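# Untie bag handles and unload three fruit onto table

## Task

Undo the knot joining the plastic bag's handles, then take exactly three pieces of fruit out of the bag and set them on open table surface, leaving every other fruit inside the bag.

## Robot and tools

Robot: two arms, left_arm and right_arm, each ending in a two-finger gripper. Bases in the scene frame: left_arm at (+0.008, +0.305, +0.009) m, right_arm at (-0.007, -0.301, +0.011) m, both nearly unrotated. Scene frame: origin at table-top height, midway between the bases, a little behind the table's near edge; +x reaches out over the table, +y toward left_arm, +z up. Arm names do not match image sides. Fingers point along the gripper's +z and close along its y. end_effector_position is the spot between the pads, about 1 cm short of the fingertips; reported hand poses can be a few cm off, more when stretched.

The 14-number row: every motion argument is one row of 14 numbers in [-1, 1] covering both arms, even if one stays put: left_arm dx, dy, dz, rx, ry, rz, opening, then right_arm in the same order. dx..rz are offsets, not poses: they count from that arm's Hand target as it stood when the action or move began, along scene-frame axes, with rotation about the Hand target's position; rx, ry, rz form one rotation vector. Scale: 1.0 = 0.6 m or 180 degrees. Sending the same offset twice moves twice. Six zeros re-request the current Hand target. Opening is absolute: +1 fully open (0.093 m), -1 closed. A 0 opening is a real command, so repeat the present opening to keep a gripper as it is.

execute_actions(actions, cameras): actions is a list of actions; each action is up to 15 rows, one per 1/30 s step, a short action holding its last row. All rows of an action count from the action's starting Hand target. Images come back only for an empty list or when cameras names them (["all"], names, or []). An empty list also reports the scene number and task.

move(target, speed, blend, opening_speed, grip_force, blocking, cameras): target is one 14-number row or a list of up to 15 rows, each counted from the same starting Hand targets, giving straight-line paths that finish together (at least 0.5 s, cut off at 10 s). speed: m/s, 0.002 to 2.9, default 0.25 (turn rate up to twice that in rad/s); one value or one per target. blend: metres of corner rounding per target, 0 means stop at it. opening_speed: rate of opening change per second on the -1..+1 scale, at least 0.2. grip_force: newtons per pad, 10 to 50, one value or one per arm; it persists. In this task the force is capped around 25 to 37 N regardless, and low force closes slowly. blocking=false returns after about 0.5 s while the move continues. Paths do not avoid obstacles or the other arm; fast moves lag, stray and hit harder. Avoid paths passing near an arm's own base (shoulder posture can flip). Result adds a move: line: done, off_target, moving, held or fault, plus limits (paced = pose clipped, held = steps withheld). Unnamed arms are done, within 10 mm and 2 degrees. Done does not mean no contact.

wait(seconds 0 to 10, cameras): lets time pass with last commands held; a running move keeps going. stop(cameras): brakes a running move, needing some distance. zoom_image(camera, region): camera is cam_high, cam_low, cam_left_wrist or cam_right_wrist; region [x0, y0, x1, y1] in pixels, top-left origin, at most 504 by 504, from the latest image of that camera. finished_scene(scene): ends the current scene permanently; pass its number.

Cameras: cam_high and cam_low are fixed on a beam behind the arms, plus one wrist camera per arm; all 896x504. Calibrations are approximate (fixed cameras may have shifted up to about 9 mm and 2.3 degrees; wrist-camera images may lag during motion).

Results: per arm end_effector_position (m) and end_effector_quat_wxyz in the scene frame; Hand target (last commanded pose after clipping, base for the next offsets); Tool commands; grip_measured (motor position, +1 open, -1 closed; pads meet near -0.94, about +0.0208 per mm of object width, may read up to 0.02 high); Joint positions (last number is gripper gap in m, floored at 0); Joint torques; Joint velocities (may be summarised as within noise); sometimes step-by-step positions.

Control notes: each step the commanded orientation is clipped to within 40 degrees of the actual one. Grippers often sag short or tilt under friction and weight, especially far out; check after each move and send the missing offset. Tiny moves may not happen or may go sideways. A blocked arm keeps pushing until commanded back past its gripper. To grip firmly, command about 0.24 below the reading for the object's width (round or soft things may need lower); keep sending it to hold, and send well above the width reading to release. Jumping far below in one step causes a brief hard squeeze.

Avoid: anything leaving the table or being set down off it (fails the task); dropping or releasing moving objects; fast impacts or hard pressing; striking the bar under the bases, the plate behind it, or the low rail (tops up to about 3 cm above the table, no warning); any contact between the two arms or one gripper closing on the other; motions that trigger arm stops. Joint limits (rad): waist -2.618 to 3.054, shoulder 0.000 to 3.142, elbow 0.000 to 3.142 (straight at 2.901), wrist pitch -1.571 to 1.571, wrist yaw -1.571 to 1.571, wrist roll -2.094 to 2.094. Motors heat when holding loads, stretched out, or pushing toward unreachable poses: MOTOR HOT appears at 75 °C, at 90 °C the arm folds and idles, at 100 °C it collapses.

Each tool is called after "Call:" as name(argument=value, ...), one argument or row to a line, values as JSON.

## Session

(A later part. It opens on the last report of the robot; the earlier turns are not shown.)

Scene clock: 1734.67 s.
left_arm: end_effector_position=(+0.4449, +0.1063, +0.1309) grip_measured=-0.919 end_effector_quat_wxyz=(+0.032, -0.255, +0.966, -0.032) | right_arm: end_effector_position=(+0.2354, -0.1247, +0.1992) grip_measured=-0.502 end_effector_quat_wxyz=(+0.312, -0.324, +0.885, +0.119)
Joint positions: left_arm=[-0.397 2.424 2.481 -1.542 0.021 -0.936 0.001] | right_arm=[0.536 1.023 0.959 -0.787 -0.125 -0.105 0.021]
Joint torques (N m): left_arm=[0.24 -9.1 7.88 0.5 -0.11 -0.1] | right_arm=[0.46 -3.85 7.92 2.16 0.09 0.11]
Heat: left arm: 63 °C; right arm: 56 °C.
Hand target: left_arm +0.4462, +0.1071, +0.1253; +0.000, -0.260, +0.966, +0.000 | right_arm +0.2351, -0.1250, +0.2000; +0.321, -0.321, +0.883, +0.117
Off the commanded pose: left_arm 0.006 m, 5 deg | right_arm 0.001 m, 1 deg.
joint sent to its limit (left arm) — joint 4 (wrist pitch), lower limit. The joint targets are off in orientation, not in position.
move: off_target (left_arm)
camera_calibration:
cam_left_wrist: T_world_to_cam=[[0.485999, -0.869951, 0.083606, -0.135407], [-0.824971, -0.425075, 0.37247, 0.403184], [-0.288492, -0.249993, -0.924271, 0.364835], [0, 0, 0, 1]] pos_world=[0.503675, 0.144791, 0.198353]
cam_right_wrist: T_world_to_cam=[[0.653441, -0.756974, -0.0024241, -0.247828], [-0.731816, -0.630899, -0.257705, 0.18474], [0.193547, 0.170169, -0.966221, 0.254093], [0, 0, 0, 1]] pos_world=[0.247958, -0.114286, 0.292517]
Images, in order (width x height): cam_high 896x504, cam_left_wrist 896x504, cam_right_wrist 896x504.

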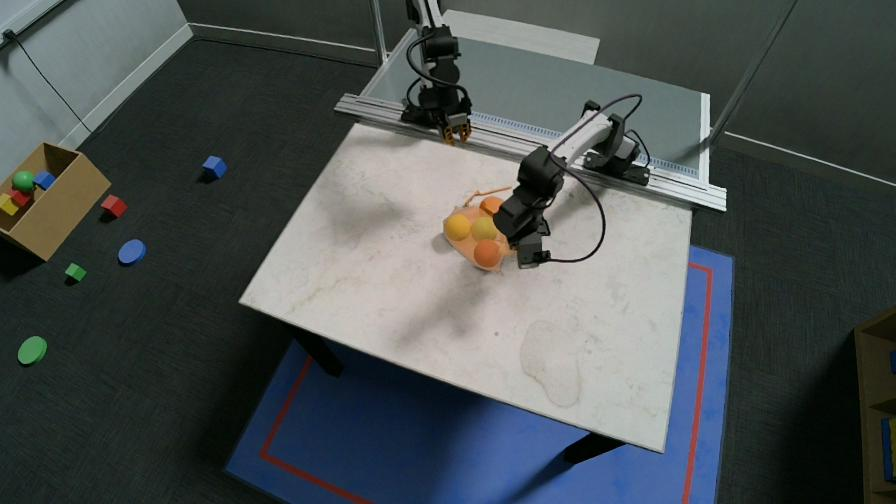

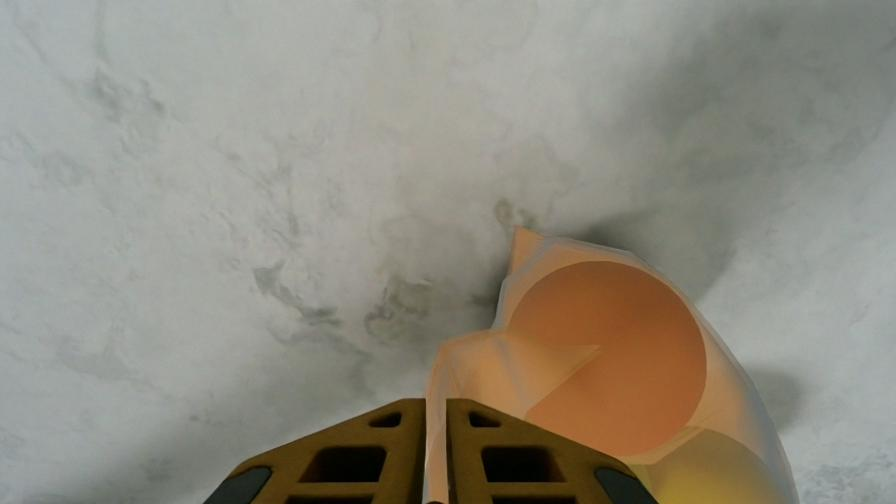

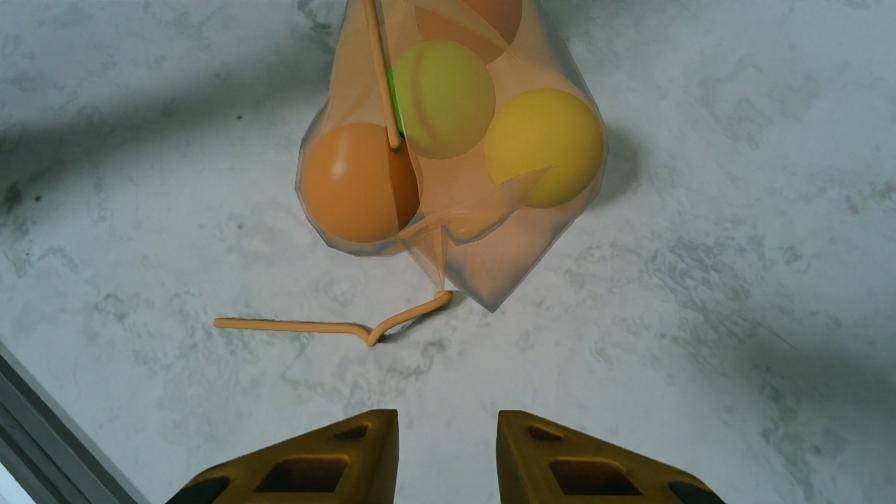

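Call:
move(
  target=[-0.0437,-0.037,-0.005,0,0,-0.444,-1,0,0,0,0,0,0,-0.5],
  speed=0.12,
  cameras=["cam_right_wrist","cam_left_wrist"],
)

Call:
zoom_image(
  camera="cam_right_wrist",
  region=[270, 0, 630, 350],
)

Scene clock: 1823.87 s.
left_arm: end_effector_position=(+0.4251, +0.0822, +0.1198) grip_measured=-0.919 end_effector_quat_wxyz=(+0.023, +0.415, +0.909, -0.006) | right_arm: end_effector_position=(+0.2355, -0.1247, +0.1993) grip_measured=-0.502 end_effector_quat_wxyz=(+0.312, -0.324, +0.885, +0.119)
Joint positions: left_arm=[-0.461 2.424 2.439 -1.542 0.021 0.375 0.001] | right_arm=[0.536 1.023 0.959 -0.787 -0.124 -0.104 0.021]
Joint torques (N m): left_arm=[-0.02 -11.97 4.94 0.42 -0.02 0.1] | right_arm=[0.42 -3.88 7.79 2.16 0.07 0.09]
Heat: left arm: 63 °C; right arm: 54 °C.
Hand target: left_arm +0.4199, +0.0849, +0.1223; +0.000, +0.421, +0.907, -0.001 | right_arm +0.2351, -0.1249, +0.2000; +0.321, -0.321, +0.883, +0.117
Off the commanded pose: left_arm 0.006 m, 3 deg | right_arm 0.001 m, 1 deg.
joint sent to its limit (left arm) — joint 4 (wrist pitch), lower limit. The joint targets still meet the commanded pose.
move: off_target (left_arm)
camera_calibration:
cam_left_wrist: T_world_to_cam=[[-0.759335, -0.650695, -0.00274944, 0.375797], [-0.604811, 0.704219, 0.371858, 0.194354], [-0.24003, 0.284028, -0.928285, 0.278818], [0, 0, 0, 1]] pos_world=[0.469828, 0.0284691, 0.187584]
cam_right_wrist: T_world_to_cam=[[0.652791, -0.757534, -0.00252773, -0.24784], [-0.732316, -0.630198, -0.258, 0.185041], [0.193851, 0.170271, -0.966141, 0.254003], [0, 0, 0, 1]] pos_world=[0.248057, -0.114385, 0.292517]
Images, in order (width x height): cam_left_wrist 896x504, cam_right_wrist 896x504.

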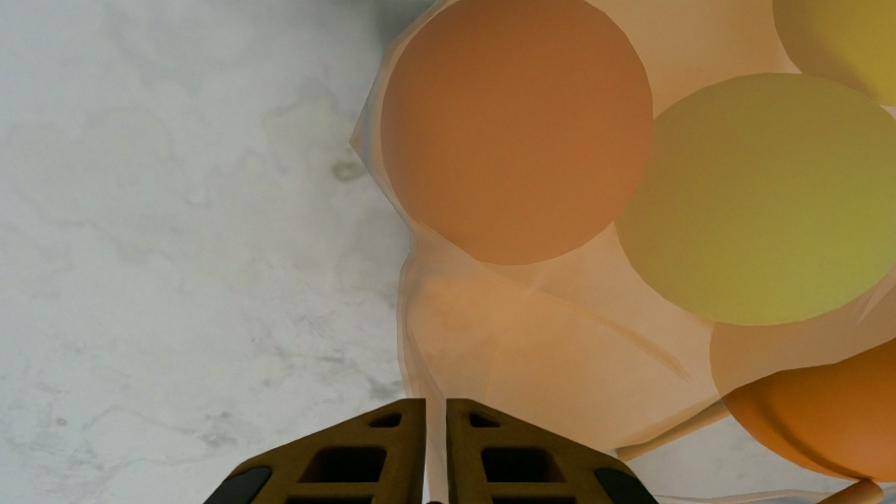

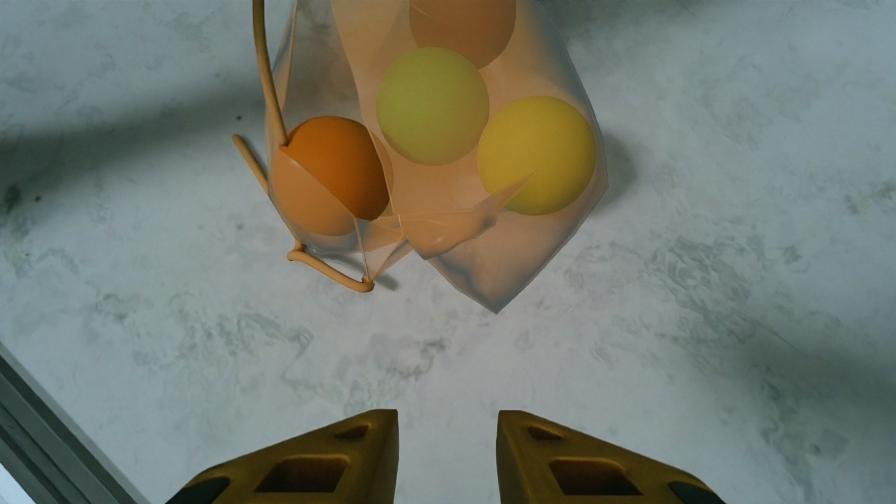

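Scaled by 1.400 from the camera's 896x504 image, which has a finer 1280x720 frame.

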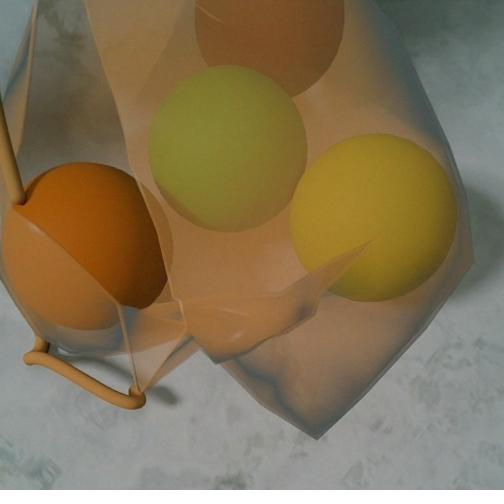

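Call:
move(
  target=[-0.01,0,0,0,0,-0.2,-1,0,0,0,0,0,0,-0.5],
  speed=0.12,
  cameras=["cam_right_wrist","cam_left_wrist"],
)

Call:
zoom_image(
  camera="cam_right_wrist",
  region=[200, 0, 630, 350],
)

Scene clock: 1844.47 s.
left_arm: end_effector_position=(+0.4193, +0.0825, +0.1125) grip_measured=-0.919 end_effector_quat_wxyz=(+0.010, +0.676, +0.737, -0.002) | right_arm: end_effector_position=(+0.2355, -0.1247, +0.1993) grip_measured=-0.502 end_effector_quat_wxyz=(+0.312, -0.324, +0.885, +0.119)
Joint positions: left_arm=[-0.466 2.424 2.411 -1.542 0.021 0.998 0.001] | right_arm=[0.536 1.023 0.959 -0.787 -0.124 -0.104 0.021]
Joint torques (N m): left_arm=[-0.02 -13.14 4.92 0.32 -0.01 0.03] | right_arm=[0.38 -3.92 7.79 2.19 0.09 0.07]
Heat: left arm: 67 °C; right arm: 54 °C.
Hand target: left_arm +0.4140, +0.0850, +0.1223; +0.000, +0.681, +0.733, -0.001 | right_arm +0.2351, -0.1249, +0.2000; +0.321, -0.321, +0.883, +0.117
Off the commanded pose: left_arm 0.011 m, 1 deg | right_arm 0.001 m, 1 deg.
joint sent to its limit (left arm) — joint 4 (wrist pitch), lower limit. The joint targets still meet the commanded pose.
move: off_target (left_arm)
camera_calibration:
cam_left_wrist: T_world_to_cam=[[-0.996702, -0.0809987, -0.00488771, 0.424442], [-0.0762197, 0.913827, 0.398888, -0.0485787], [-0.0278429, 0.397945, -0.916987, 0.170996], [0, 0, 0, 1]] pos_world=[0.424101, 0.0107246, 0.178253]
cam_right_wrist: T_world_to_cam=[[0.652791, -0.757534, -0.00252773, -0.24784], [-0.732316, -0.630198, -0.258, 0.185041], [0.193851, 0.170271, -0.966141, 0.254003], [0, 0, 0, 1]] pos_world=[0.248057, -0.114385, 0.292517]
Images, in order (width x height): cam_left_wrist 896x504, cam_right_wrist 896x504.

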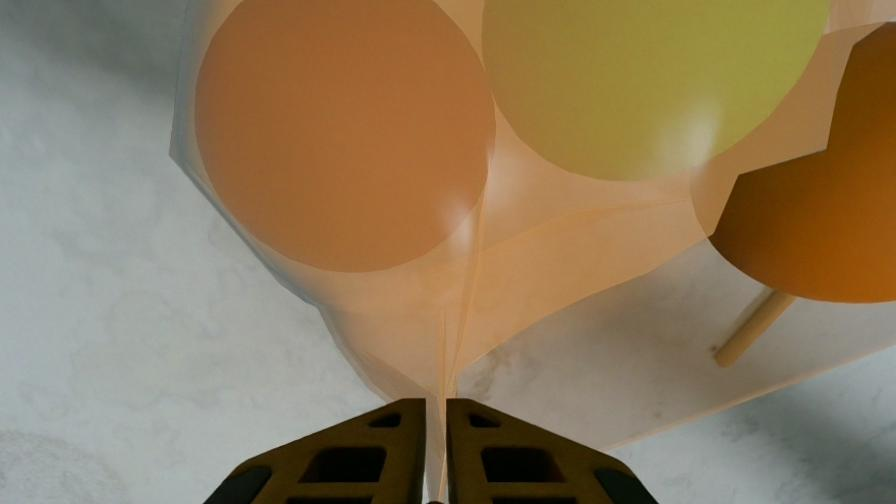

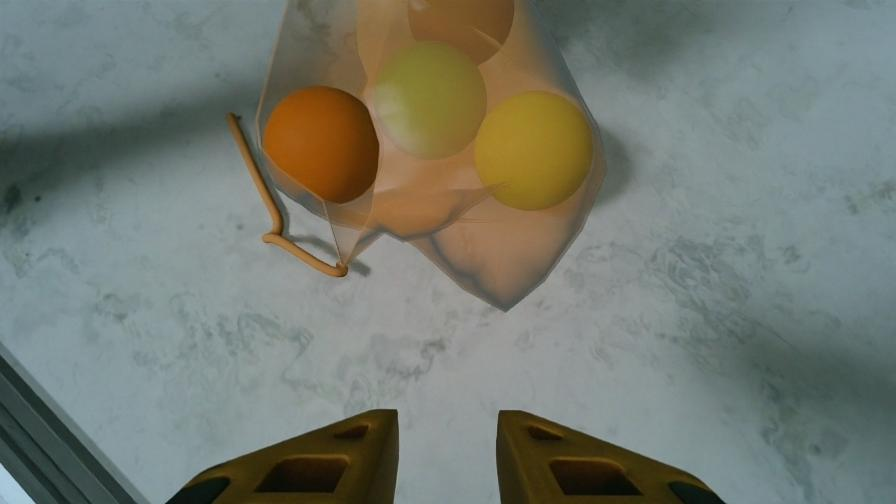

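Scaled by 1.172 from the camera's 896x504 image, which has a finer 1280x720 frame.

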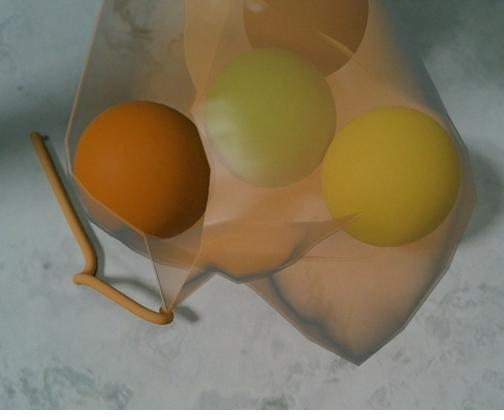

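Call:
zoom_image(
  camera="cam_right_wrist",
  region=[230, 60, 460, 300],
)

Scaled by 2.100 from the camera's 896x504 image, which has a finer 1280x720 frame.

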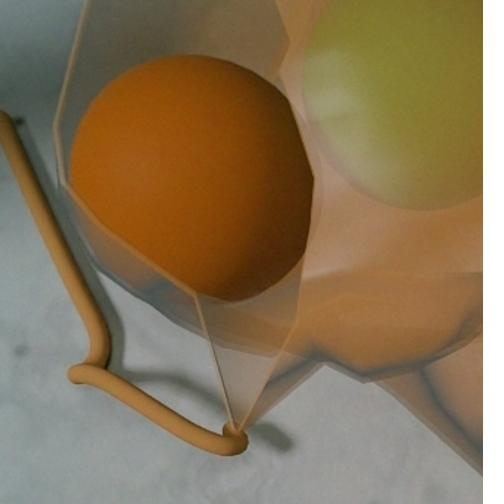

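Call:
move(
  target=[0.035,0.01,0.01,0,0,0,-1,0.1117,0.2715,-0.06,-0.2579,-0.0226,0.5831,0.95],
  speed=0.3,
  cameras=["cam_right_wrist","cam_high","cam_low"],
)

Scene clock: 1925.70 s.
left_arm: end_effector_position=(+0.4294, +0.0863, +0.1228) grip_measured=-0.919 end_effector_quat_wxyz=(+0.030, +0.680, +0.733, +0.003) | right_arm: end_effector_position=(+0.2963, +0.0180, +0.1685) grip_measured=+0.948 end_effector_quat_wxyz=(-0.096, +0.900, -0.425, -0.025)
Joint positions: left_arm=[-0.449 2.424 2.451 -1.543 0.021 1.025 0.001] | right_arm=[0.748 2.031 2.05 -1.38 -0.13 -1.491 0.091]
Joint torques (N m): left_arm=[0.96 -10.74 7.91 0.41 0 0.03] | right_arm=[-0.38 -10.71 7.57 0.84 -0.09 0.07]
Heat: left arm: 79 °C; right arm: 54 °C. Fold the left arm in close to its base, or ease its load, before you think long.
Hand target: left_arm +0.4324, +0.0902, +0.1275; +0.001, +0.681, +0.733, +0.000 (not the last commanded pose) | right_arm +0.2952, +0.0160, +0.1688; -0.094, +0.899, -0.427, -0.027 (not the last commanded pose)
Off the commanded pose: left_arm 0.009 m, 3 deg | right_arm 0.021 m, 23 deg.
MOTOR HOT: joint 2 (shoulder) of the left arm reports 79 °C; the controller's stop level is 90 °C. To cool a motor, set the load down, stop pushing, or move to a pose that needs little force.
joint sent to its limit (left arm) — joint 4 (wrist pitch), lower limit.
move: held (right_arm; a check stopped the path), off_target (left_arm; braked when a check withheld steps of right_arm); limits=held
pose unreachable (right arm): on one or more control steps of this call, first in action 0 (counted from 0), this arm could not follow its commanded pose, so it was not sent that pose on those steps. It may still have moved: this result reports where it is.
cause: moving toward the commanded pose would bring a part of the arm too close to another arm (this arm's wrist (the part past joint 4) and the left arm's forearm (the part past joint 3), 18 mm apart when this arm was first held).
camera_calibration:
cam_right_wrist: T_world_to_cam=[[0.763632, 0.627606, 0.151578, -0.263247], [0.574207, -0.767496, 0.285019, -0.164477], [0.295215, -0.130613, -0.946461, 0.160277], [0, 0, 0, 1]] pos_world=[0.248151, 0.0599142, 0.238477]
Images, in order (width x height): cam_high 896x504, cam_low 896x504, cam_right_wrist 896x504.

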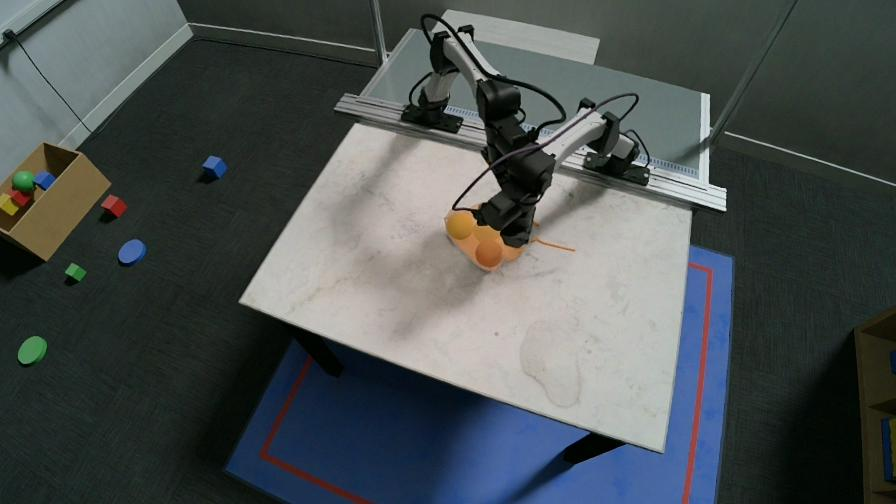

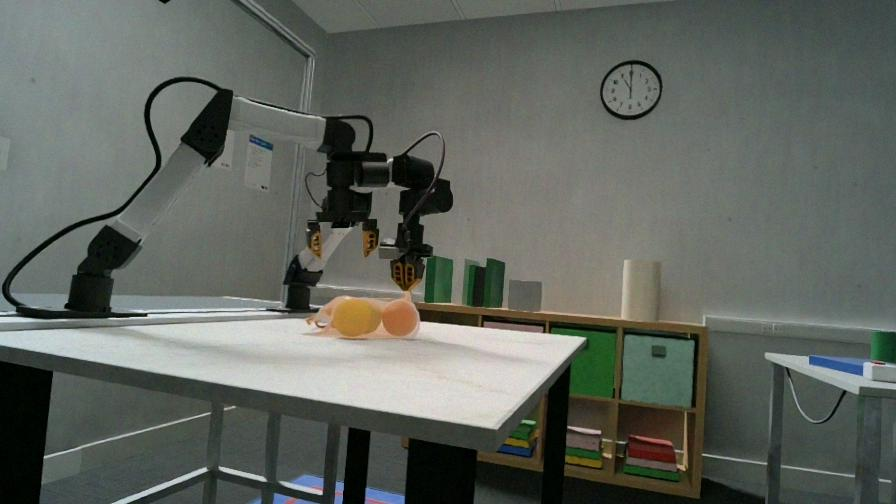

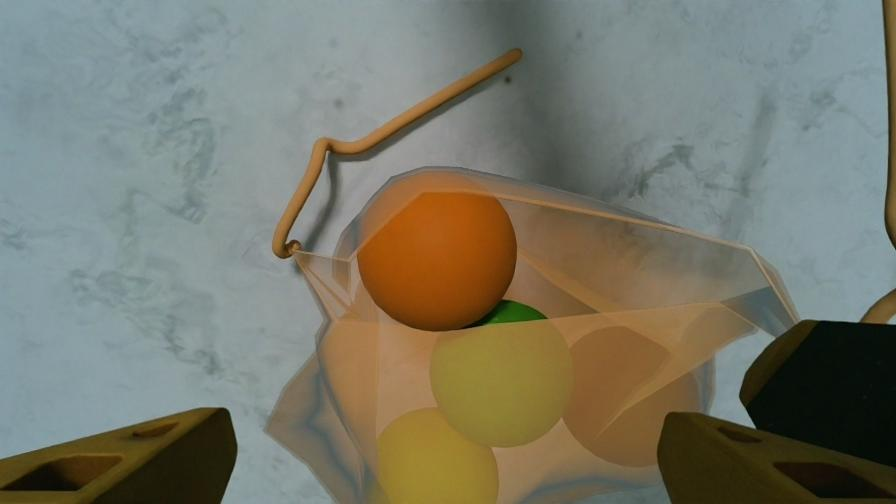

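Call:
move(
  target=[0,0,0,0,0,0,-1,-0.08,-0.2,0.0,0,0,0,0.95],
  speed=0.3,
  cameras=[],
)

Call:
move(
  target=[
    [-0.005,0.022,-0.13,0,0,0,-1,0,0,0,0,0,0,0.95],
    [-0.005,0.022,-0.13,0,0,0,-0.4,0,0,0,0,0,0,0.95],
  ],
  speed=0.15,
  opening_speed=0.8,
  cameras=["cam_right_wrist","cam_left_wrist"],
)

Scene clock: 1944.83 s.
left_arm: end_effector_position=(+0.4294, +0.0863, +0.1228) grip_measured=-0.919 end_effector_quat_wxyz=(+0.030, +0.680, +0.733, +0.003) | right_arm: end_effector_position=(+0.2484, -0.1033, +0.1667) grip_measured=+0.948 end_effector_quat_wxyz=(-0.084, +0.899, -0.429, -0.026)
Joint positions: left_arm=[-0.449 2.424 2.451 -1.543 0.021 1.026 0.001] | right_arm=[0.559 1.591 1.472 -1.291 -0.155 -1.672 0.091]
Joint torques (N m): left_arm=[0.91 -10.76 7.82 0.41 0 0.06] | right_arm=[-0.84 -8.18 6.75 0.86 -0.28 -0.07]
Heat: left arm: 77 °C; right arm: 55 °C. Fold the left arm in close to its base, or ease its load, before you think long.
Hand target: left_arm +0.4324, +0.0902, +0.1275; +0.001, +0.681, +0.733, +0.000 | right_arm +0.2472, -0.1040, +0.1688; -0.094, +0.899, -0.427, -0.027
Off the commanded pose: left_arm 0.007 m, 3 deg | right_arm 0.002 m, 1 deg.
MOTOR HOT: still on. Joint 2 (shoulder) of the left arm reports 77 °C.
joint sent to its limit (left arm) — joint 4 (wrist pitch), lower limit. The joint targets are off in orientation, not in position.
move: off_target (left_arm)
No camera images: "cameras" was empty.

Scene clock: 1947.10 s.
left_arm: end_effector_position=(+0.4267, +0.0994, +0.0477) grip_measured=-0.402 end_effector_quat_wxyz=(-0.004, +0.680, +0.733, -0.006) | right_arm: end_effector_position=(+0.2484, -0.1032, +0.1667) grip_measured=+0.948 end_effector_quat_wxyz=(-0.084, +0.899, -0.429, -0.026)
Joint positions: left_arm=[-0.428 2.422 2.148 -1.312 0.021 1.048 0.026] | right_arm=[0.559 1.591 1.472 -1.291 -0.155 -1.672 0.091]
Joint torques (N m): left_arm=[0.87 -11.99 4.96 0.52 0 0.06] | right_arm=[-0.83 -8.17 6.72 0.89 -0.25 -0.06]
Heat: left arm: 77 °C; right arm: 55 °C. Fold the left arm in close to its base, or ease its load, before you think long.
Hand target: left_arm +0.4294, +0.1034, +0.0495; +0.001, +0.681, +0.733, +0.000 | right_arm +0.2472, -0.1039, +0.1688; -0.094, +0.899, -0.427, -0.027
Off the commanded pose: left_arm 0.005 m, 1 deg | right_arm 0.003 m, 1 deg.
MOTOR HOT: still on. Joint 2 (shoulder) of the left arm reports 77 °C.
move: done
camera_calibration:
cam_left_wrist: T_world_to_cam=[[-0.997386, -0.06933, 0.0203572, 0.430791], [-0.0547742, 0.909187, 0.412771, -0.0469467], [-0.0471259, 0.410577, -0.910608, 0.111708], [0, 0, 0, 1]] pos_world=[0.432358, 0.0266855, 0.11233]
cam_right_wrist: T_world_to_cam=[[0.770042, 0.624751, 0.129313, -0.148508], [0.571983, -0.765824, 0.293852, -0.23025], [0.282615, -0.152314, -0.947063, 0.157877], [0, 0, 0, 1]] pos_world=[0.201438, -0.0595043, 0.236383]
Images, in order (width x height): cam_left_wrist 896x504, cam_right_wrist 896x504.

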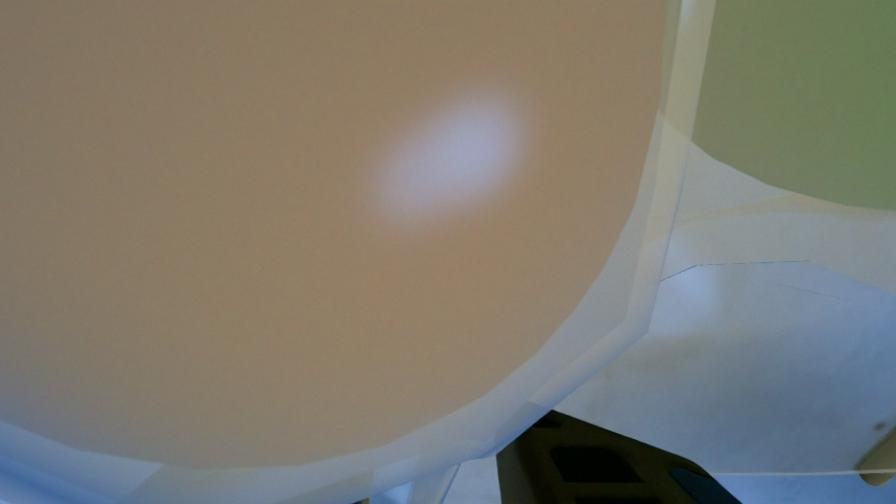

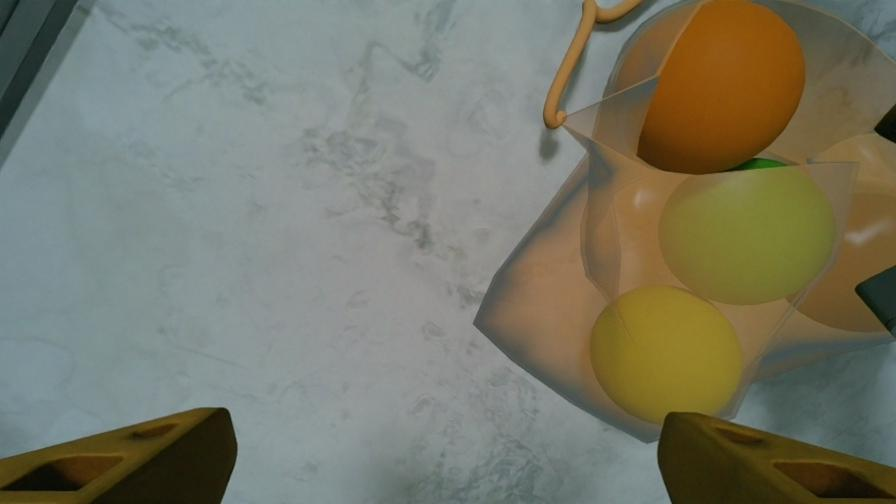

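Call:
move(
  target=[
    [0,0,0.2,0,0,0,-0.4,0,0,0,0,0,0,0.95],
    [-0.349,0.294,0.22,0,0,0.36,-0.4,0,0,0,0,0,0,0.95],
  ],
  speed=0.25,
  blend=0.03,
  cameras=["cam_right_wrist","cam_high"],
)

Scene clock: 1960.73 s.
left_arm: end_effector_position=(+0.2258, +0.2761, +0.1830) grip_measured=-0.402 end_effector_quat_wxyz=(+0.008, +0.189, +0.982, -0.004) | right_arm: end_effector_position=(+0.2484, -0.1032, +0.1667) grip_measured=+0.948 end_effector_quat_wxyz=(-0.084, +0.899, -0.429, -0.026)
Joint positions: left_arm=[-0.091 1.381 1.308 -1.488 0.02 0.27 0.026] | right_arm=[0.559 1.591 1.472 -1.291 -0.155 -1.672 0.091]
Joint torques (N m): left_arm=[0.7 -4.81 5.03 0.38 -0.07 -0.1] | right_arm=[-0.76 -8.24 6.71 0.91 -0.26 -0.08]
Heat: left arm: 77 °C; right arm: 55 °C. Fold the left arm in close to its base, or ease its load, before you think long.
Hand target: left_arm +0.2200, +0.2797, +0.1815; +0.001, +0.182, +0.983, +0.000 | right_arm +0.2472, -0.1039, +0.1688; -0.094, +0.899, -0.427, -0.027
Off the commanded pose: left_arm 0.007 m, 1 deg | right_arm 0.003 m, 1 deg.
MOTOR HOT: still on. Joint 2 (shoulder) of the left arm reports 77 °C.
move: done
camera_calibration:
cam_right_wrist: T_world_to_cam=[[0.770042, 0.624751, 0.129313, -0.148508], [0.571983, -0.765824, 0.293852, -0.23025], [0.282615, -0.152314, -0.947063, 0.157877], [0, 0, 0, 1]] pos_world=[0.201438, -0.0595043, 0.236383]
Images, in order (width x height): cam_high 896x504, cam_right_wrist 896x504.

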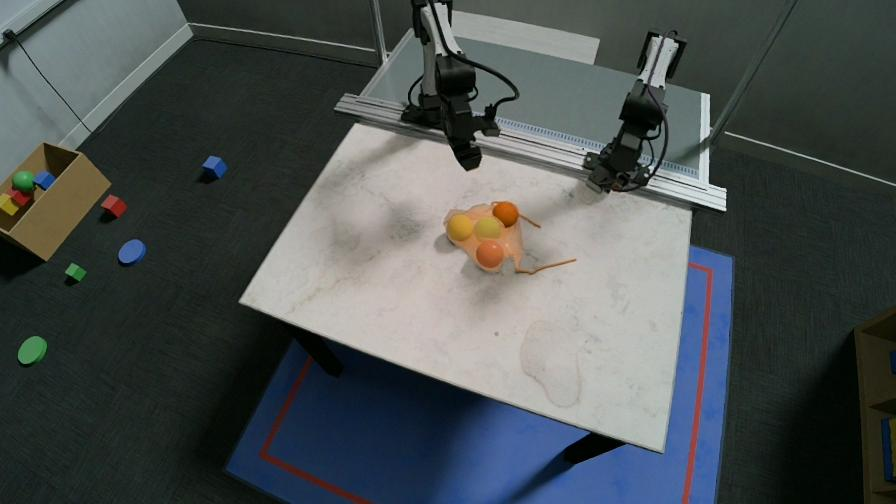

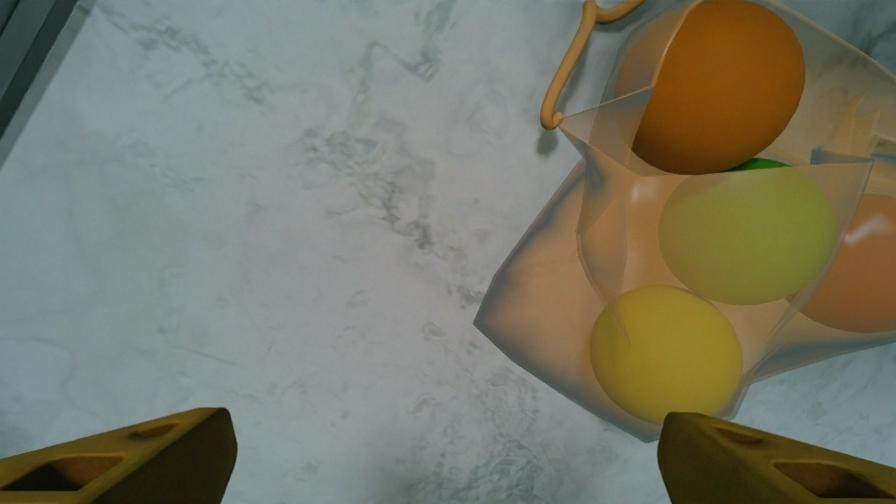

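Call:
move(
  target=[0,0,0,0,0,0,-0.4,0.0963,0.223,-0.031,-0.0626,-0.0012,0.1152,0.95],
  speed=0.3,
  cameras=["cam_right_wrist"],
)

Scene clock: 1975.97 s.
left_arm: end_effector_position=(+0.2258, +0.2761, +0.1830) grip_measured=-0.402 end_effector_quat_wxyz=(+0.008, +0.189, +0.982, -0.004) | right_arm: end_effector_position=(+0.3046, +0.0308, +0.1465) grip_measured=+0.948 end_effector_quat_wxyz=(-0.023, +0.964, -0.264, +0.006)
Joint positions: left_arm=[-0.091 1.381 1.308 -1.488 0.02 0.269 0.026] | right_arm=[0.797 2.247 2.329 -1.556 -0.022 -1.801 0.091]
Joint torques (N m): left_arm=[0.72 -4.72 4.98 0.38 -0.04 -0.1] | right_arm=[0.01 -10.54 10.86 0.32 0.07 -0.1]
Heat: left arm: 71 °C; right arm: 54 °C.
Hand target: left_arm +0.2200, +0.2797, +0.1815; +0.001, +0.182, +0.983, +0.000 | right_arm +0.3051, +0.0298, +0.1501; +0.000, +0.966, -0.259, +0.000
Off the commanded pose: left_arm 0.007 m, 1 deg | right_arm 0.004 m, 3 deg.
MOTOR HOT: cleared for the motors of the left arm.
joint sent to its limit (right arm) — joint 4 (wrist pitch), lower limit. The joint targets still meet the commanded pose.
move: off_target (right_arm)
camera_calibration:
cam_right_wrist: T_world_to_cam=[[0.500719, 0.864288, 0.0478118, -0.186302], [0.780162, -0.474531, 0.407637, -0.242945], [0.375004, -0.166811, -0.911892, 0.110418], [0, 0, 0, 1]] pos_world=[0.241414, 0.0641528, 0.20863]
Images, in order (width x height): cam_right_wrist 896x504.

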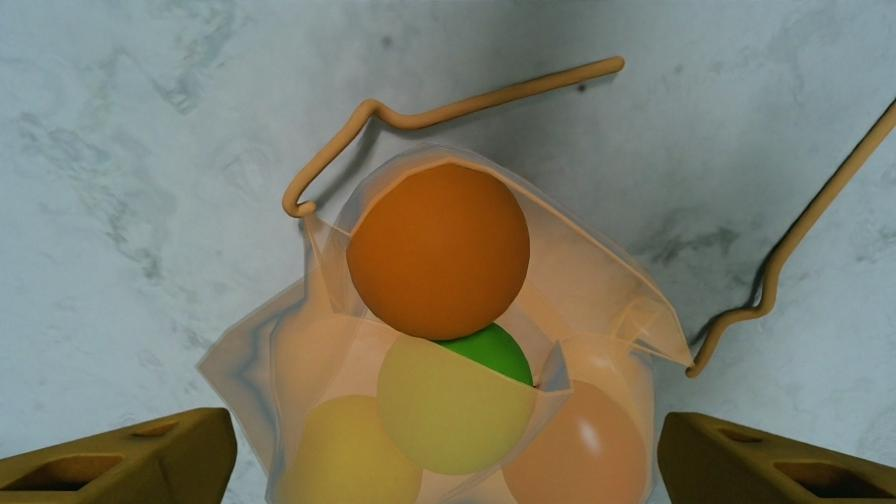

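Call:
move(
  target=[0,0,0,0,0,0,-0.4,0.019,0.009,-0.085,0,0,0,0.95],
  speed=0.2,
  cameras=["cam_right_wrist"],
)

Scene clock: 2018.07 s.
left_arm: end_effector_position=(+0.2258, +0.2761, +0.1830) grip_measured=-0.402 end_effector_quat_wxyz=(+0.008, +0.189, +0.982, -0.004) | right_arm: end_effector_position=(+0.3122, +0.0379, +0.1042) grip_measured=+0.948 end_effector_quat_wxyz=(-0.004, +0.966, -0.260, -0.003)
Joint positions: left_arm=[-0.091 1.381 1.308 -1.488 0.02 0.269 0.026] | right_arm=[0.797 2.323 2.29 -1.484 -0.021 -1.81 0.091]
Joint torques (N m): left_arm=[0.73 -4.83 5.08 0.38 -0.06 -0.11] | right_arm=[-0.66 -11.3 7.38 0.6 0.06 -0.09]
Heat: left arm: 61 °C; right arm: 57 °C.
Hand target: left_arm +0.2200, +0.2797, +0.1815; +0.001, +0.182, +0.983, +0.000 | right_arm +0.3164, +0.0351, +0.0991; +0.000, +0.966, -0.259, +0.000
Off the commanded pose: left_arm 0.007 m, 1 deg | right_arm 0.007 m, 1 deg.
move: done
camera_calibration:
cam_right_wrist: T_world_to_cam=[[0.493945, 0.869468, 0.0065621, -0.188002], [0.795758, -0.455086, 0.399583, -0.233015], [0.350411, -0.19215, -0.916674, 0.079273], [0, 0, 0, 1]] pos_world=[0.250508, 0.0726524, 0.16701]
Images, in order (width x height): cam_right_wrist 896x504.

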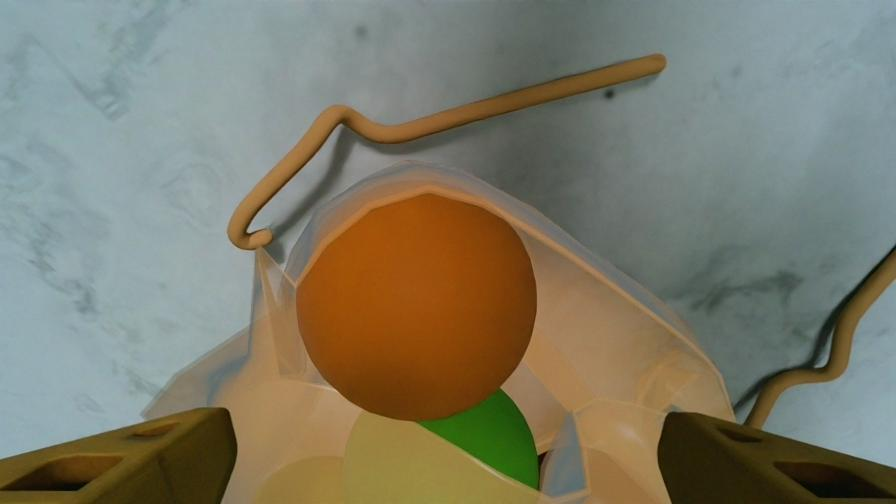

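Call:
move(
  target=[0,0,0,0,0,0,-0.4,0.0085,-0.006,-0.045,0,0,0,0.95],
  speed=0.12,
  cameras=["cam_right_wrist"],
)

Scene clock: 2033.33 s.
left_arm: end_effector_position=(+0.2258, +0.2761, +0.1830) grip_measured=-0.402 end_effector_quat_wxyz=(+0.008, +0.189, +0.982, -0.004) | right_arm: end_effector_position=(+0.3181, +0.0362, +0.0759) grip_measured=+0.948 end_effector_quat_wxyz=(-0.004, +0.966, -0.259, -0.003)
Joint positions: left_arm=[-0.091 1.381 1.308 -1.488 0.02 0.269 0.026] | right_arm=[0.786 2.323 2.177 -1.371 -0.021 -1.823 0.091]
Joint torques (N m): left_arm=[0.65 -4.85 5.05 0.38 -0.05 -0.12] | right_arm=[-0.8 -12.16 6.54 0.62 0.07 -0.07]
Heat: left arm: 59 °C; right arm: 56 °C.
Hand target: left_arm +0.2200, +0.2797, +0.1815; +0.001, +0.182, +0.983, +0.000 | right_arm +0.3215, +0.0316, +0.0722; +0.000, +0.966, -0.259, +0.000
Off the commanded pose: left_arm 0.007 m, 1 deg | right_arm 0.007 m, 1 deg.
move: done
camera_calibration:
cam_right_wrist: T_world_to_cam=[[0.492303, 0.870399, 0.00665509, -0.188777], [0.796349, -0.45348, 0.40023, -0.227497], [0.351377, -0.191734, -0.916391, 0.0506374], [0, 0, 0, 1]] pos_world=[0.256309, 0.0708548, 0.138711]
Images, in order (width x height): cam_right_wrist 896x504.

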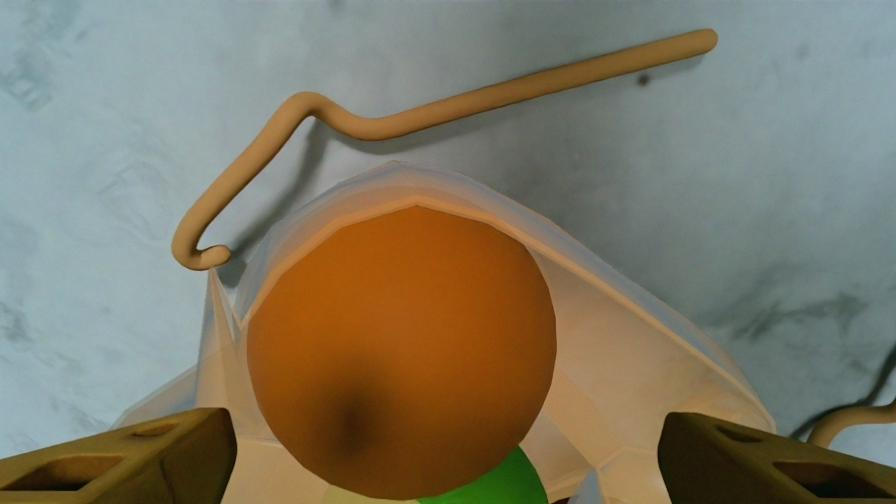

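Call:
move(
  target=[0,0,0,0,0,0,-0.4,0.004,-0.0085,-0.0583,0,0,0,0.95],
  speed=0.1,
  cameras=["cam_right_wrist"],
)

Scene clock: 2046.00 s.
left_arm: end_effector_position=(+0.2258, +0.2761, +0.1830) grip_measured=-0.402 end_effector_quat_wxyz=(+0.008, +0.189, +0.982, -0.004) | right_arm: end_effector_position=(+0.3207, +0.0314, +0.0398) grip_measured=+0.948 end_effector_quat_wxyz=(-0.003, +0.966, -0.259, -0.004)
Joint positions: left_arm=[-0.091 1.381 1.308 -1.488 0.02 0.269 0.026] | right_arm=[0.776 2.323 2.034 -1.23 -0.021 -1.833 0.091]
Joint torques (N m): left_arm=[0.7 -4.83 5.05 0.38 -0.06 -0.11] | right_arm=[-0.81 -12.31 6.68 0.57 0.06 -0.1]
Heat: left arm: 57 °C; right arm: 55 °C.
Hand target: left_arm +0.2200, +0.2797, +0.1815; +0.001, +0.182, +0.983, +0.000 | right_arm +0.3239, +0.0265, +0.0372; +0.000, +0.966, -0.259, +0.000
Off the commanded pose: left_arm 0.007 m, 1 deg | right_arm 0.006 m, 1 deg.
move: done
camera_calibration:
cam_right_wrist: T_world_to_cam=[[0.491956, 0.87061, 0.00412174, -0.185439], [0.797081, -0.452301, 0.400108, -0.217585], [0.350202, -0.19355, -0.916459, 0.0161368], [0, 0, 0, 1]] pos_world=[0.259009, 0.0661545, 0.10261]
Images, in order (width x height): cam_right_wrist 896x504.

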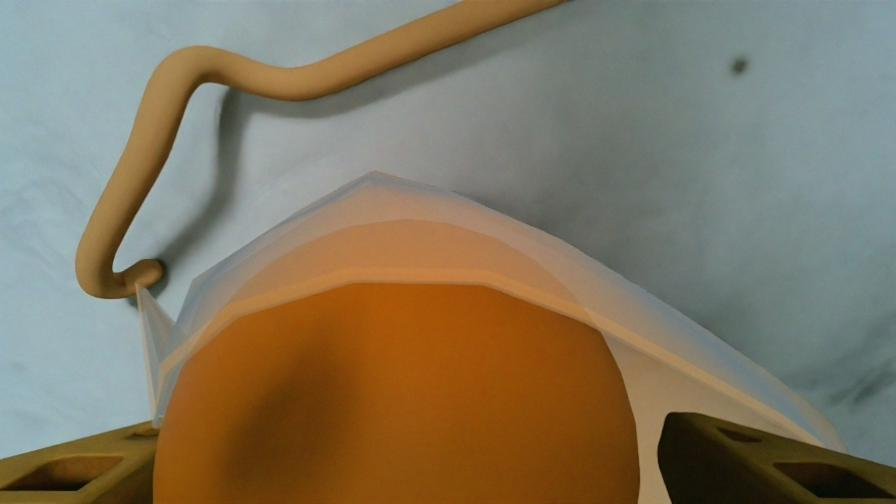

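Call:
move(
  target=[0,0,0,0,0,0,-0.4,0,0,0,0,0,0,0.2],
  speed=0.1,
  grip_force=[30,50],
  opening_speed=0.5,
  cameras=["cam_right_wrist"],
)

Scene clock: 2060.00 s.
left_arm: end_effector_position=(+0.2258, +0.2761, +0.1830) grip_measured=-0.402 end_effector_quat_wxyz=(+0.008, +0.189, +0.982, -0.004) | right_arm: end_effector_position=(+0.3208, +0.0315, +0.0398) grip_measured=+0.269 end_effector_quat_wxyz=(-0.004, +0.966, -0.259, -0.003)
Joint positions: left_arm=[-0.091 1.381 1.308 -1.488 0.02 0.269 0.026] | right_arm=[0.776 2.323 2.034 -1.23 -0.021 -1.834 0.058]
Joint torques (N m): left_arm=[0.66 -4.82 5 0.37 -0.05 -0.1] | right_arm=[-0.83 -12.42 6.61 0.59 0.06 -0.1]
Heat: left arm: 56 °C; right arm: 54 °C.
Hand target: left_arm +0.2200, +0.2797, +0.1815; +0.001, +0.182, +0.983, +0.000 | right_arm +0.3239, +0.0265, +0.0372; +0.000, +0.966, -0.259, +0.000
Off the commanded pose: left_arm 0.007 m, 1 deg | right_arm 0.006 m, 1 deg.
grip_force (N): 30, 50
move: done
camera_calibration:
cam_right_wrist: T_world_to_cam=[[0.491568, 0.870825, 0.00491547, -0.185522], [0.797054, -0.452185, 0.400293, -0.217559], [0.350808, -0.192853, -0.916374, 0.0159448], [0, 0, 0, 1]] pos_world=[0.25901, 0.0662553, 0.102611]
Images, in order (width x height): cam_right_wrist 896x504.

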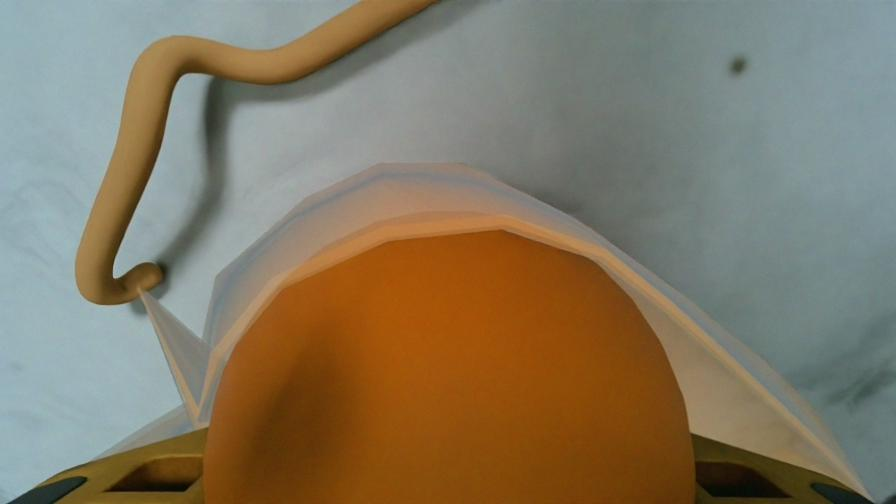

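Call:
move(
  target=[0,0,0,0,0,0,-0.4,0.005,0,0.07,0,0,0,0.2],
  speed=0.08,
  cameras=["cam_right_wrist","cam_low"],
)

Call:
zoom_image(
  camera="cam_low",
  region=[270, 230, 470, 350],
)

Scene clock: 2072.07 s.
left_arm: end_effector_position=(+0.2258, +0.2761, +0.1830) grip_measured=-0.402 end_effector_quat_wxyz=(+0.008, +0.189, +0.982, -0.004) | right_arm: end_effector_position=(+0.3221, +0.0301, +0.0715) grip_measured=+0.269 end_effector_quat_wxyz=(-0.001, +0.966, -0.258, -0.005)
Joint positions: left_arm=[-0.091 1.381 1.308 -1.488 0.02 0.269 0.026] | right_arm=[0.771 2.323 2.159 -1.36 -0.021 -1.839 0.058]
Joint torques (N m): left_arm=[0.7 -4.78 5.04 0.38 -0.06 -0.1] | right_arm=[-0.99 -12.11 11.29 0.12 0.02 -0.11]
Heat: left arm: 56 °C; right arm: 54 °C.
Hand target: left_arm +0.2200, +0.2797, +0.1815; +0.001, +0.182, +0.983, +0.000 | right_arm +0.3269, +0.0265, +0.0791; +0.000, +0.966, -0.259, +0.000
Off the commanded pose: left_arm 0.007 m, 1 deg | right_arm 0.010 m, 1 deg.
grip_force (N): 30, 50
move: done
camera_calibration:
cam_right_wrist: T_world_to_cam=[[0.491351, 0.870961, -0.000242008, -0.184541], [0.798592, -0.450413, 0.399222, -0.232402], [0.347598, -0.196352, -0.916854, 0.0453428], [0, 0, 0, 1]] pos_world=[0.260508, 0.0649541, 0.134308]
Images, in order (width x height): cam_low 896x504, cam_right_wrist 896x504.

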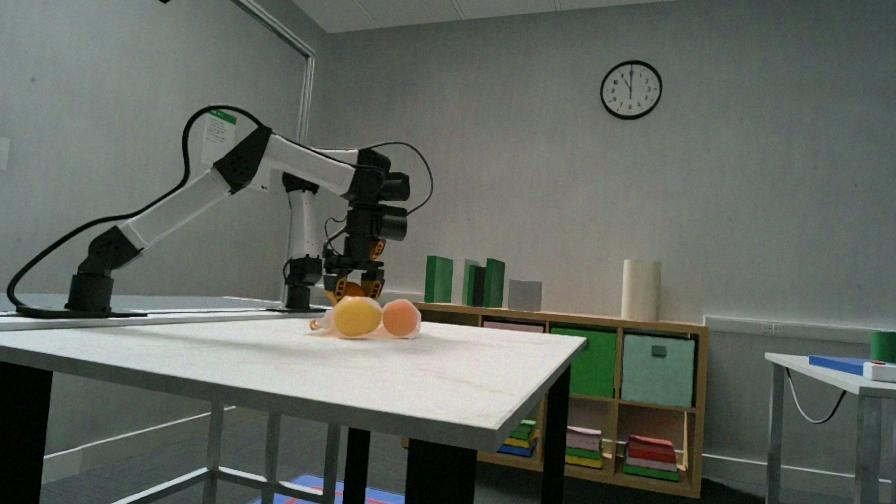

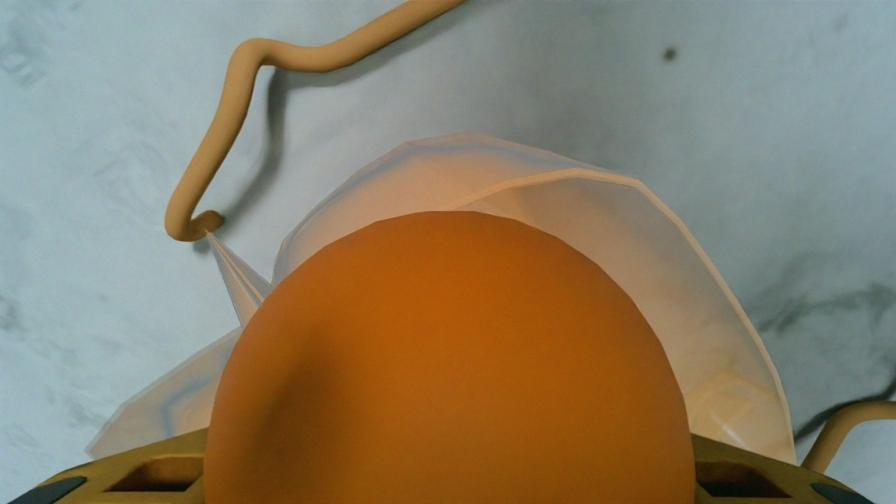

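Scaled by 2.520 from the camera's 896x504 image, which has a finer 1280x720 frame.

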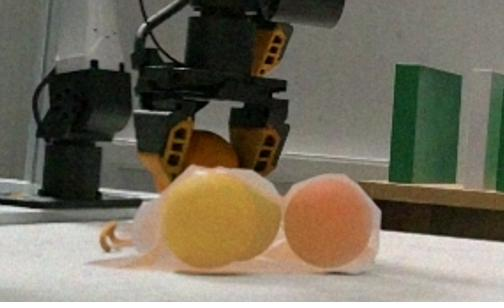

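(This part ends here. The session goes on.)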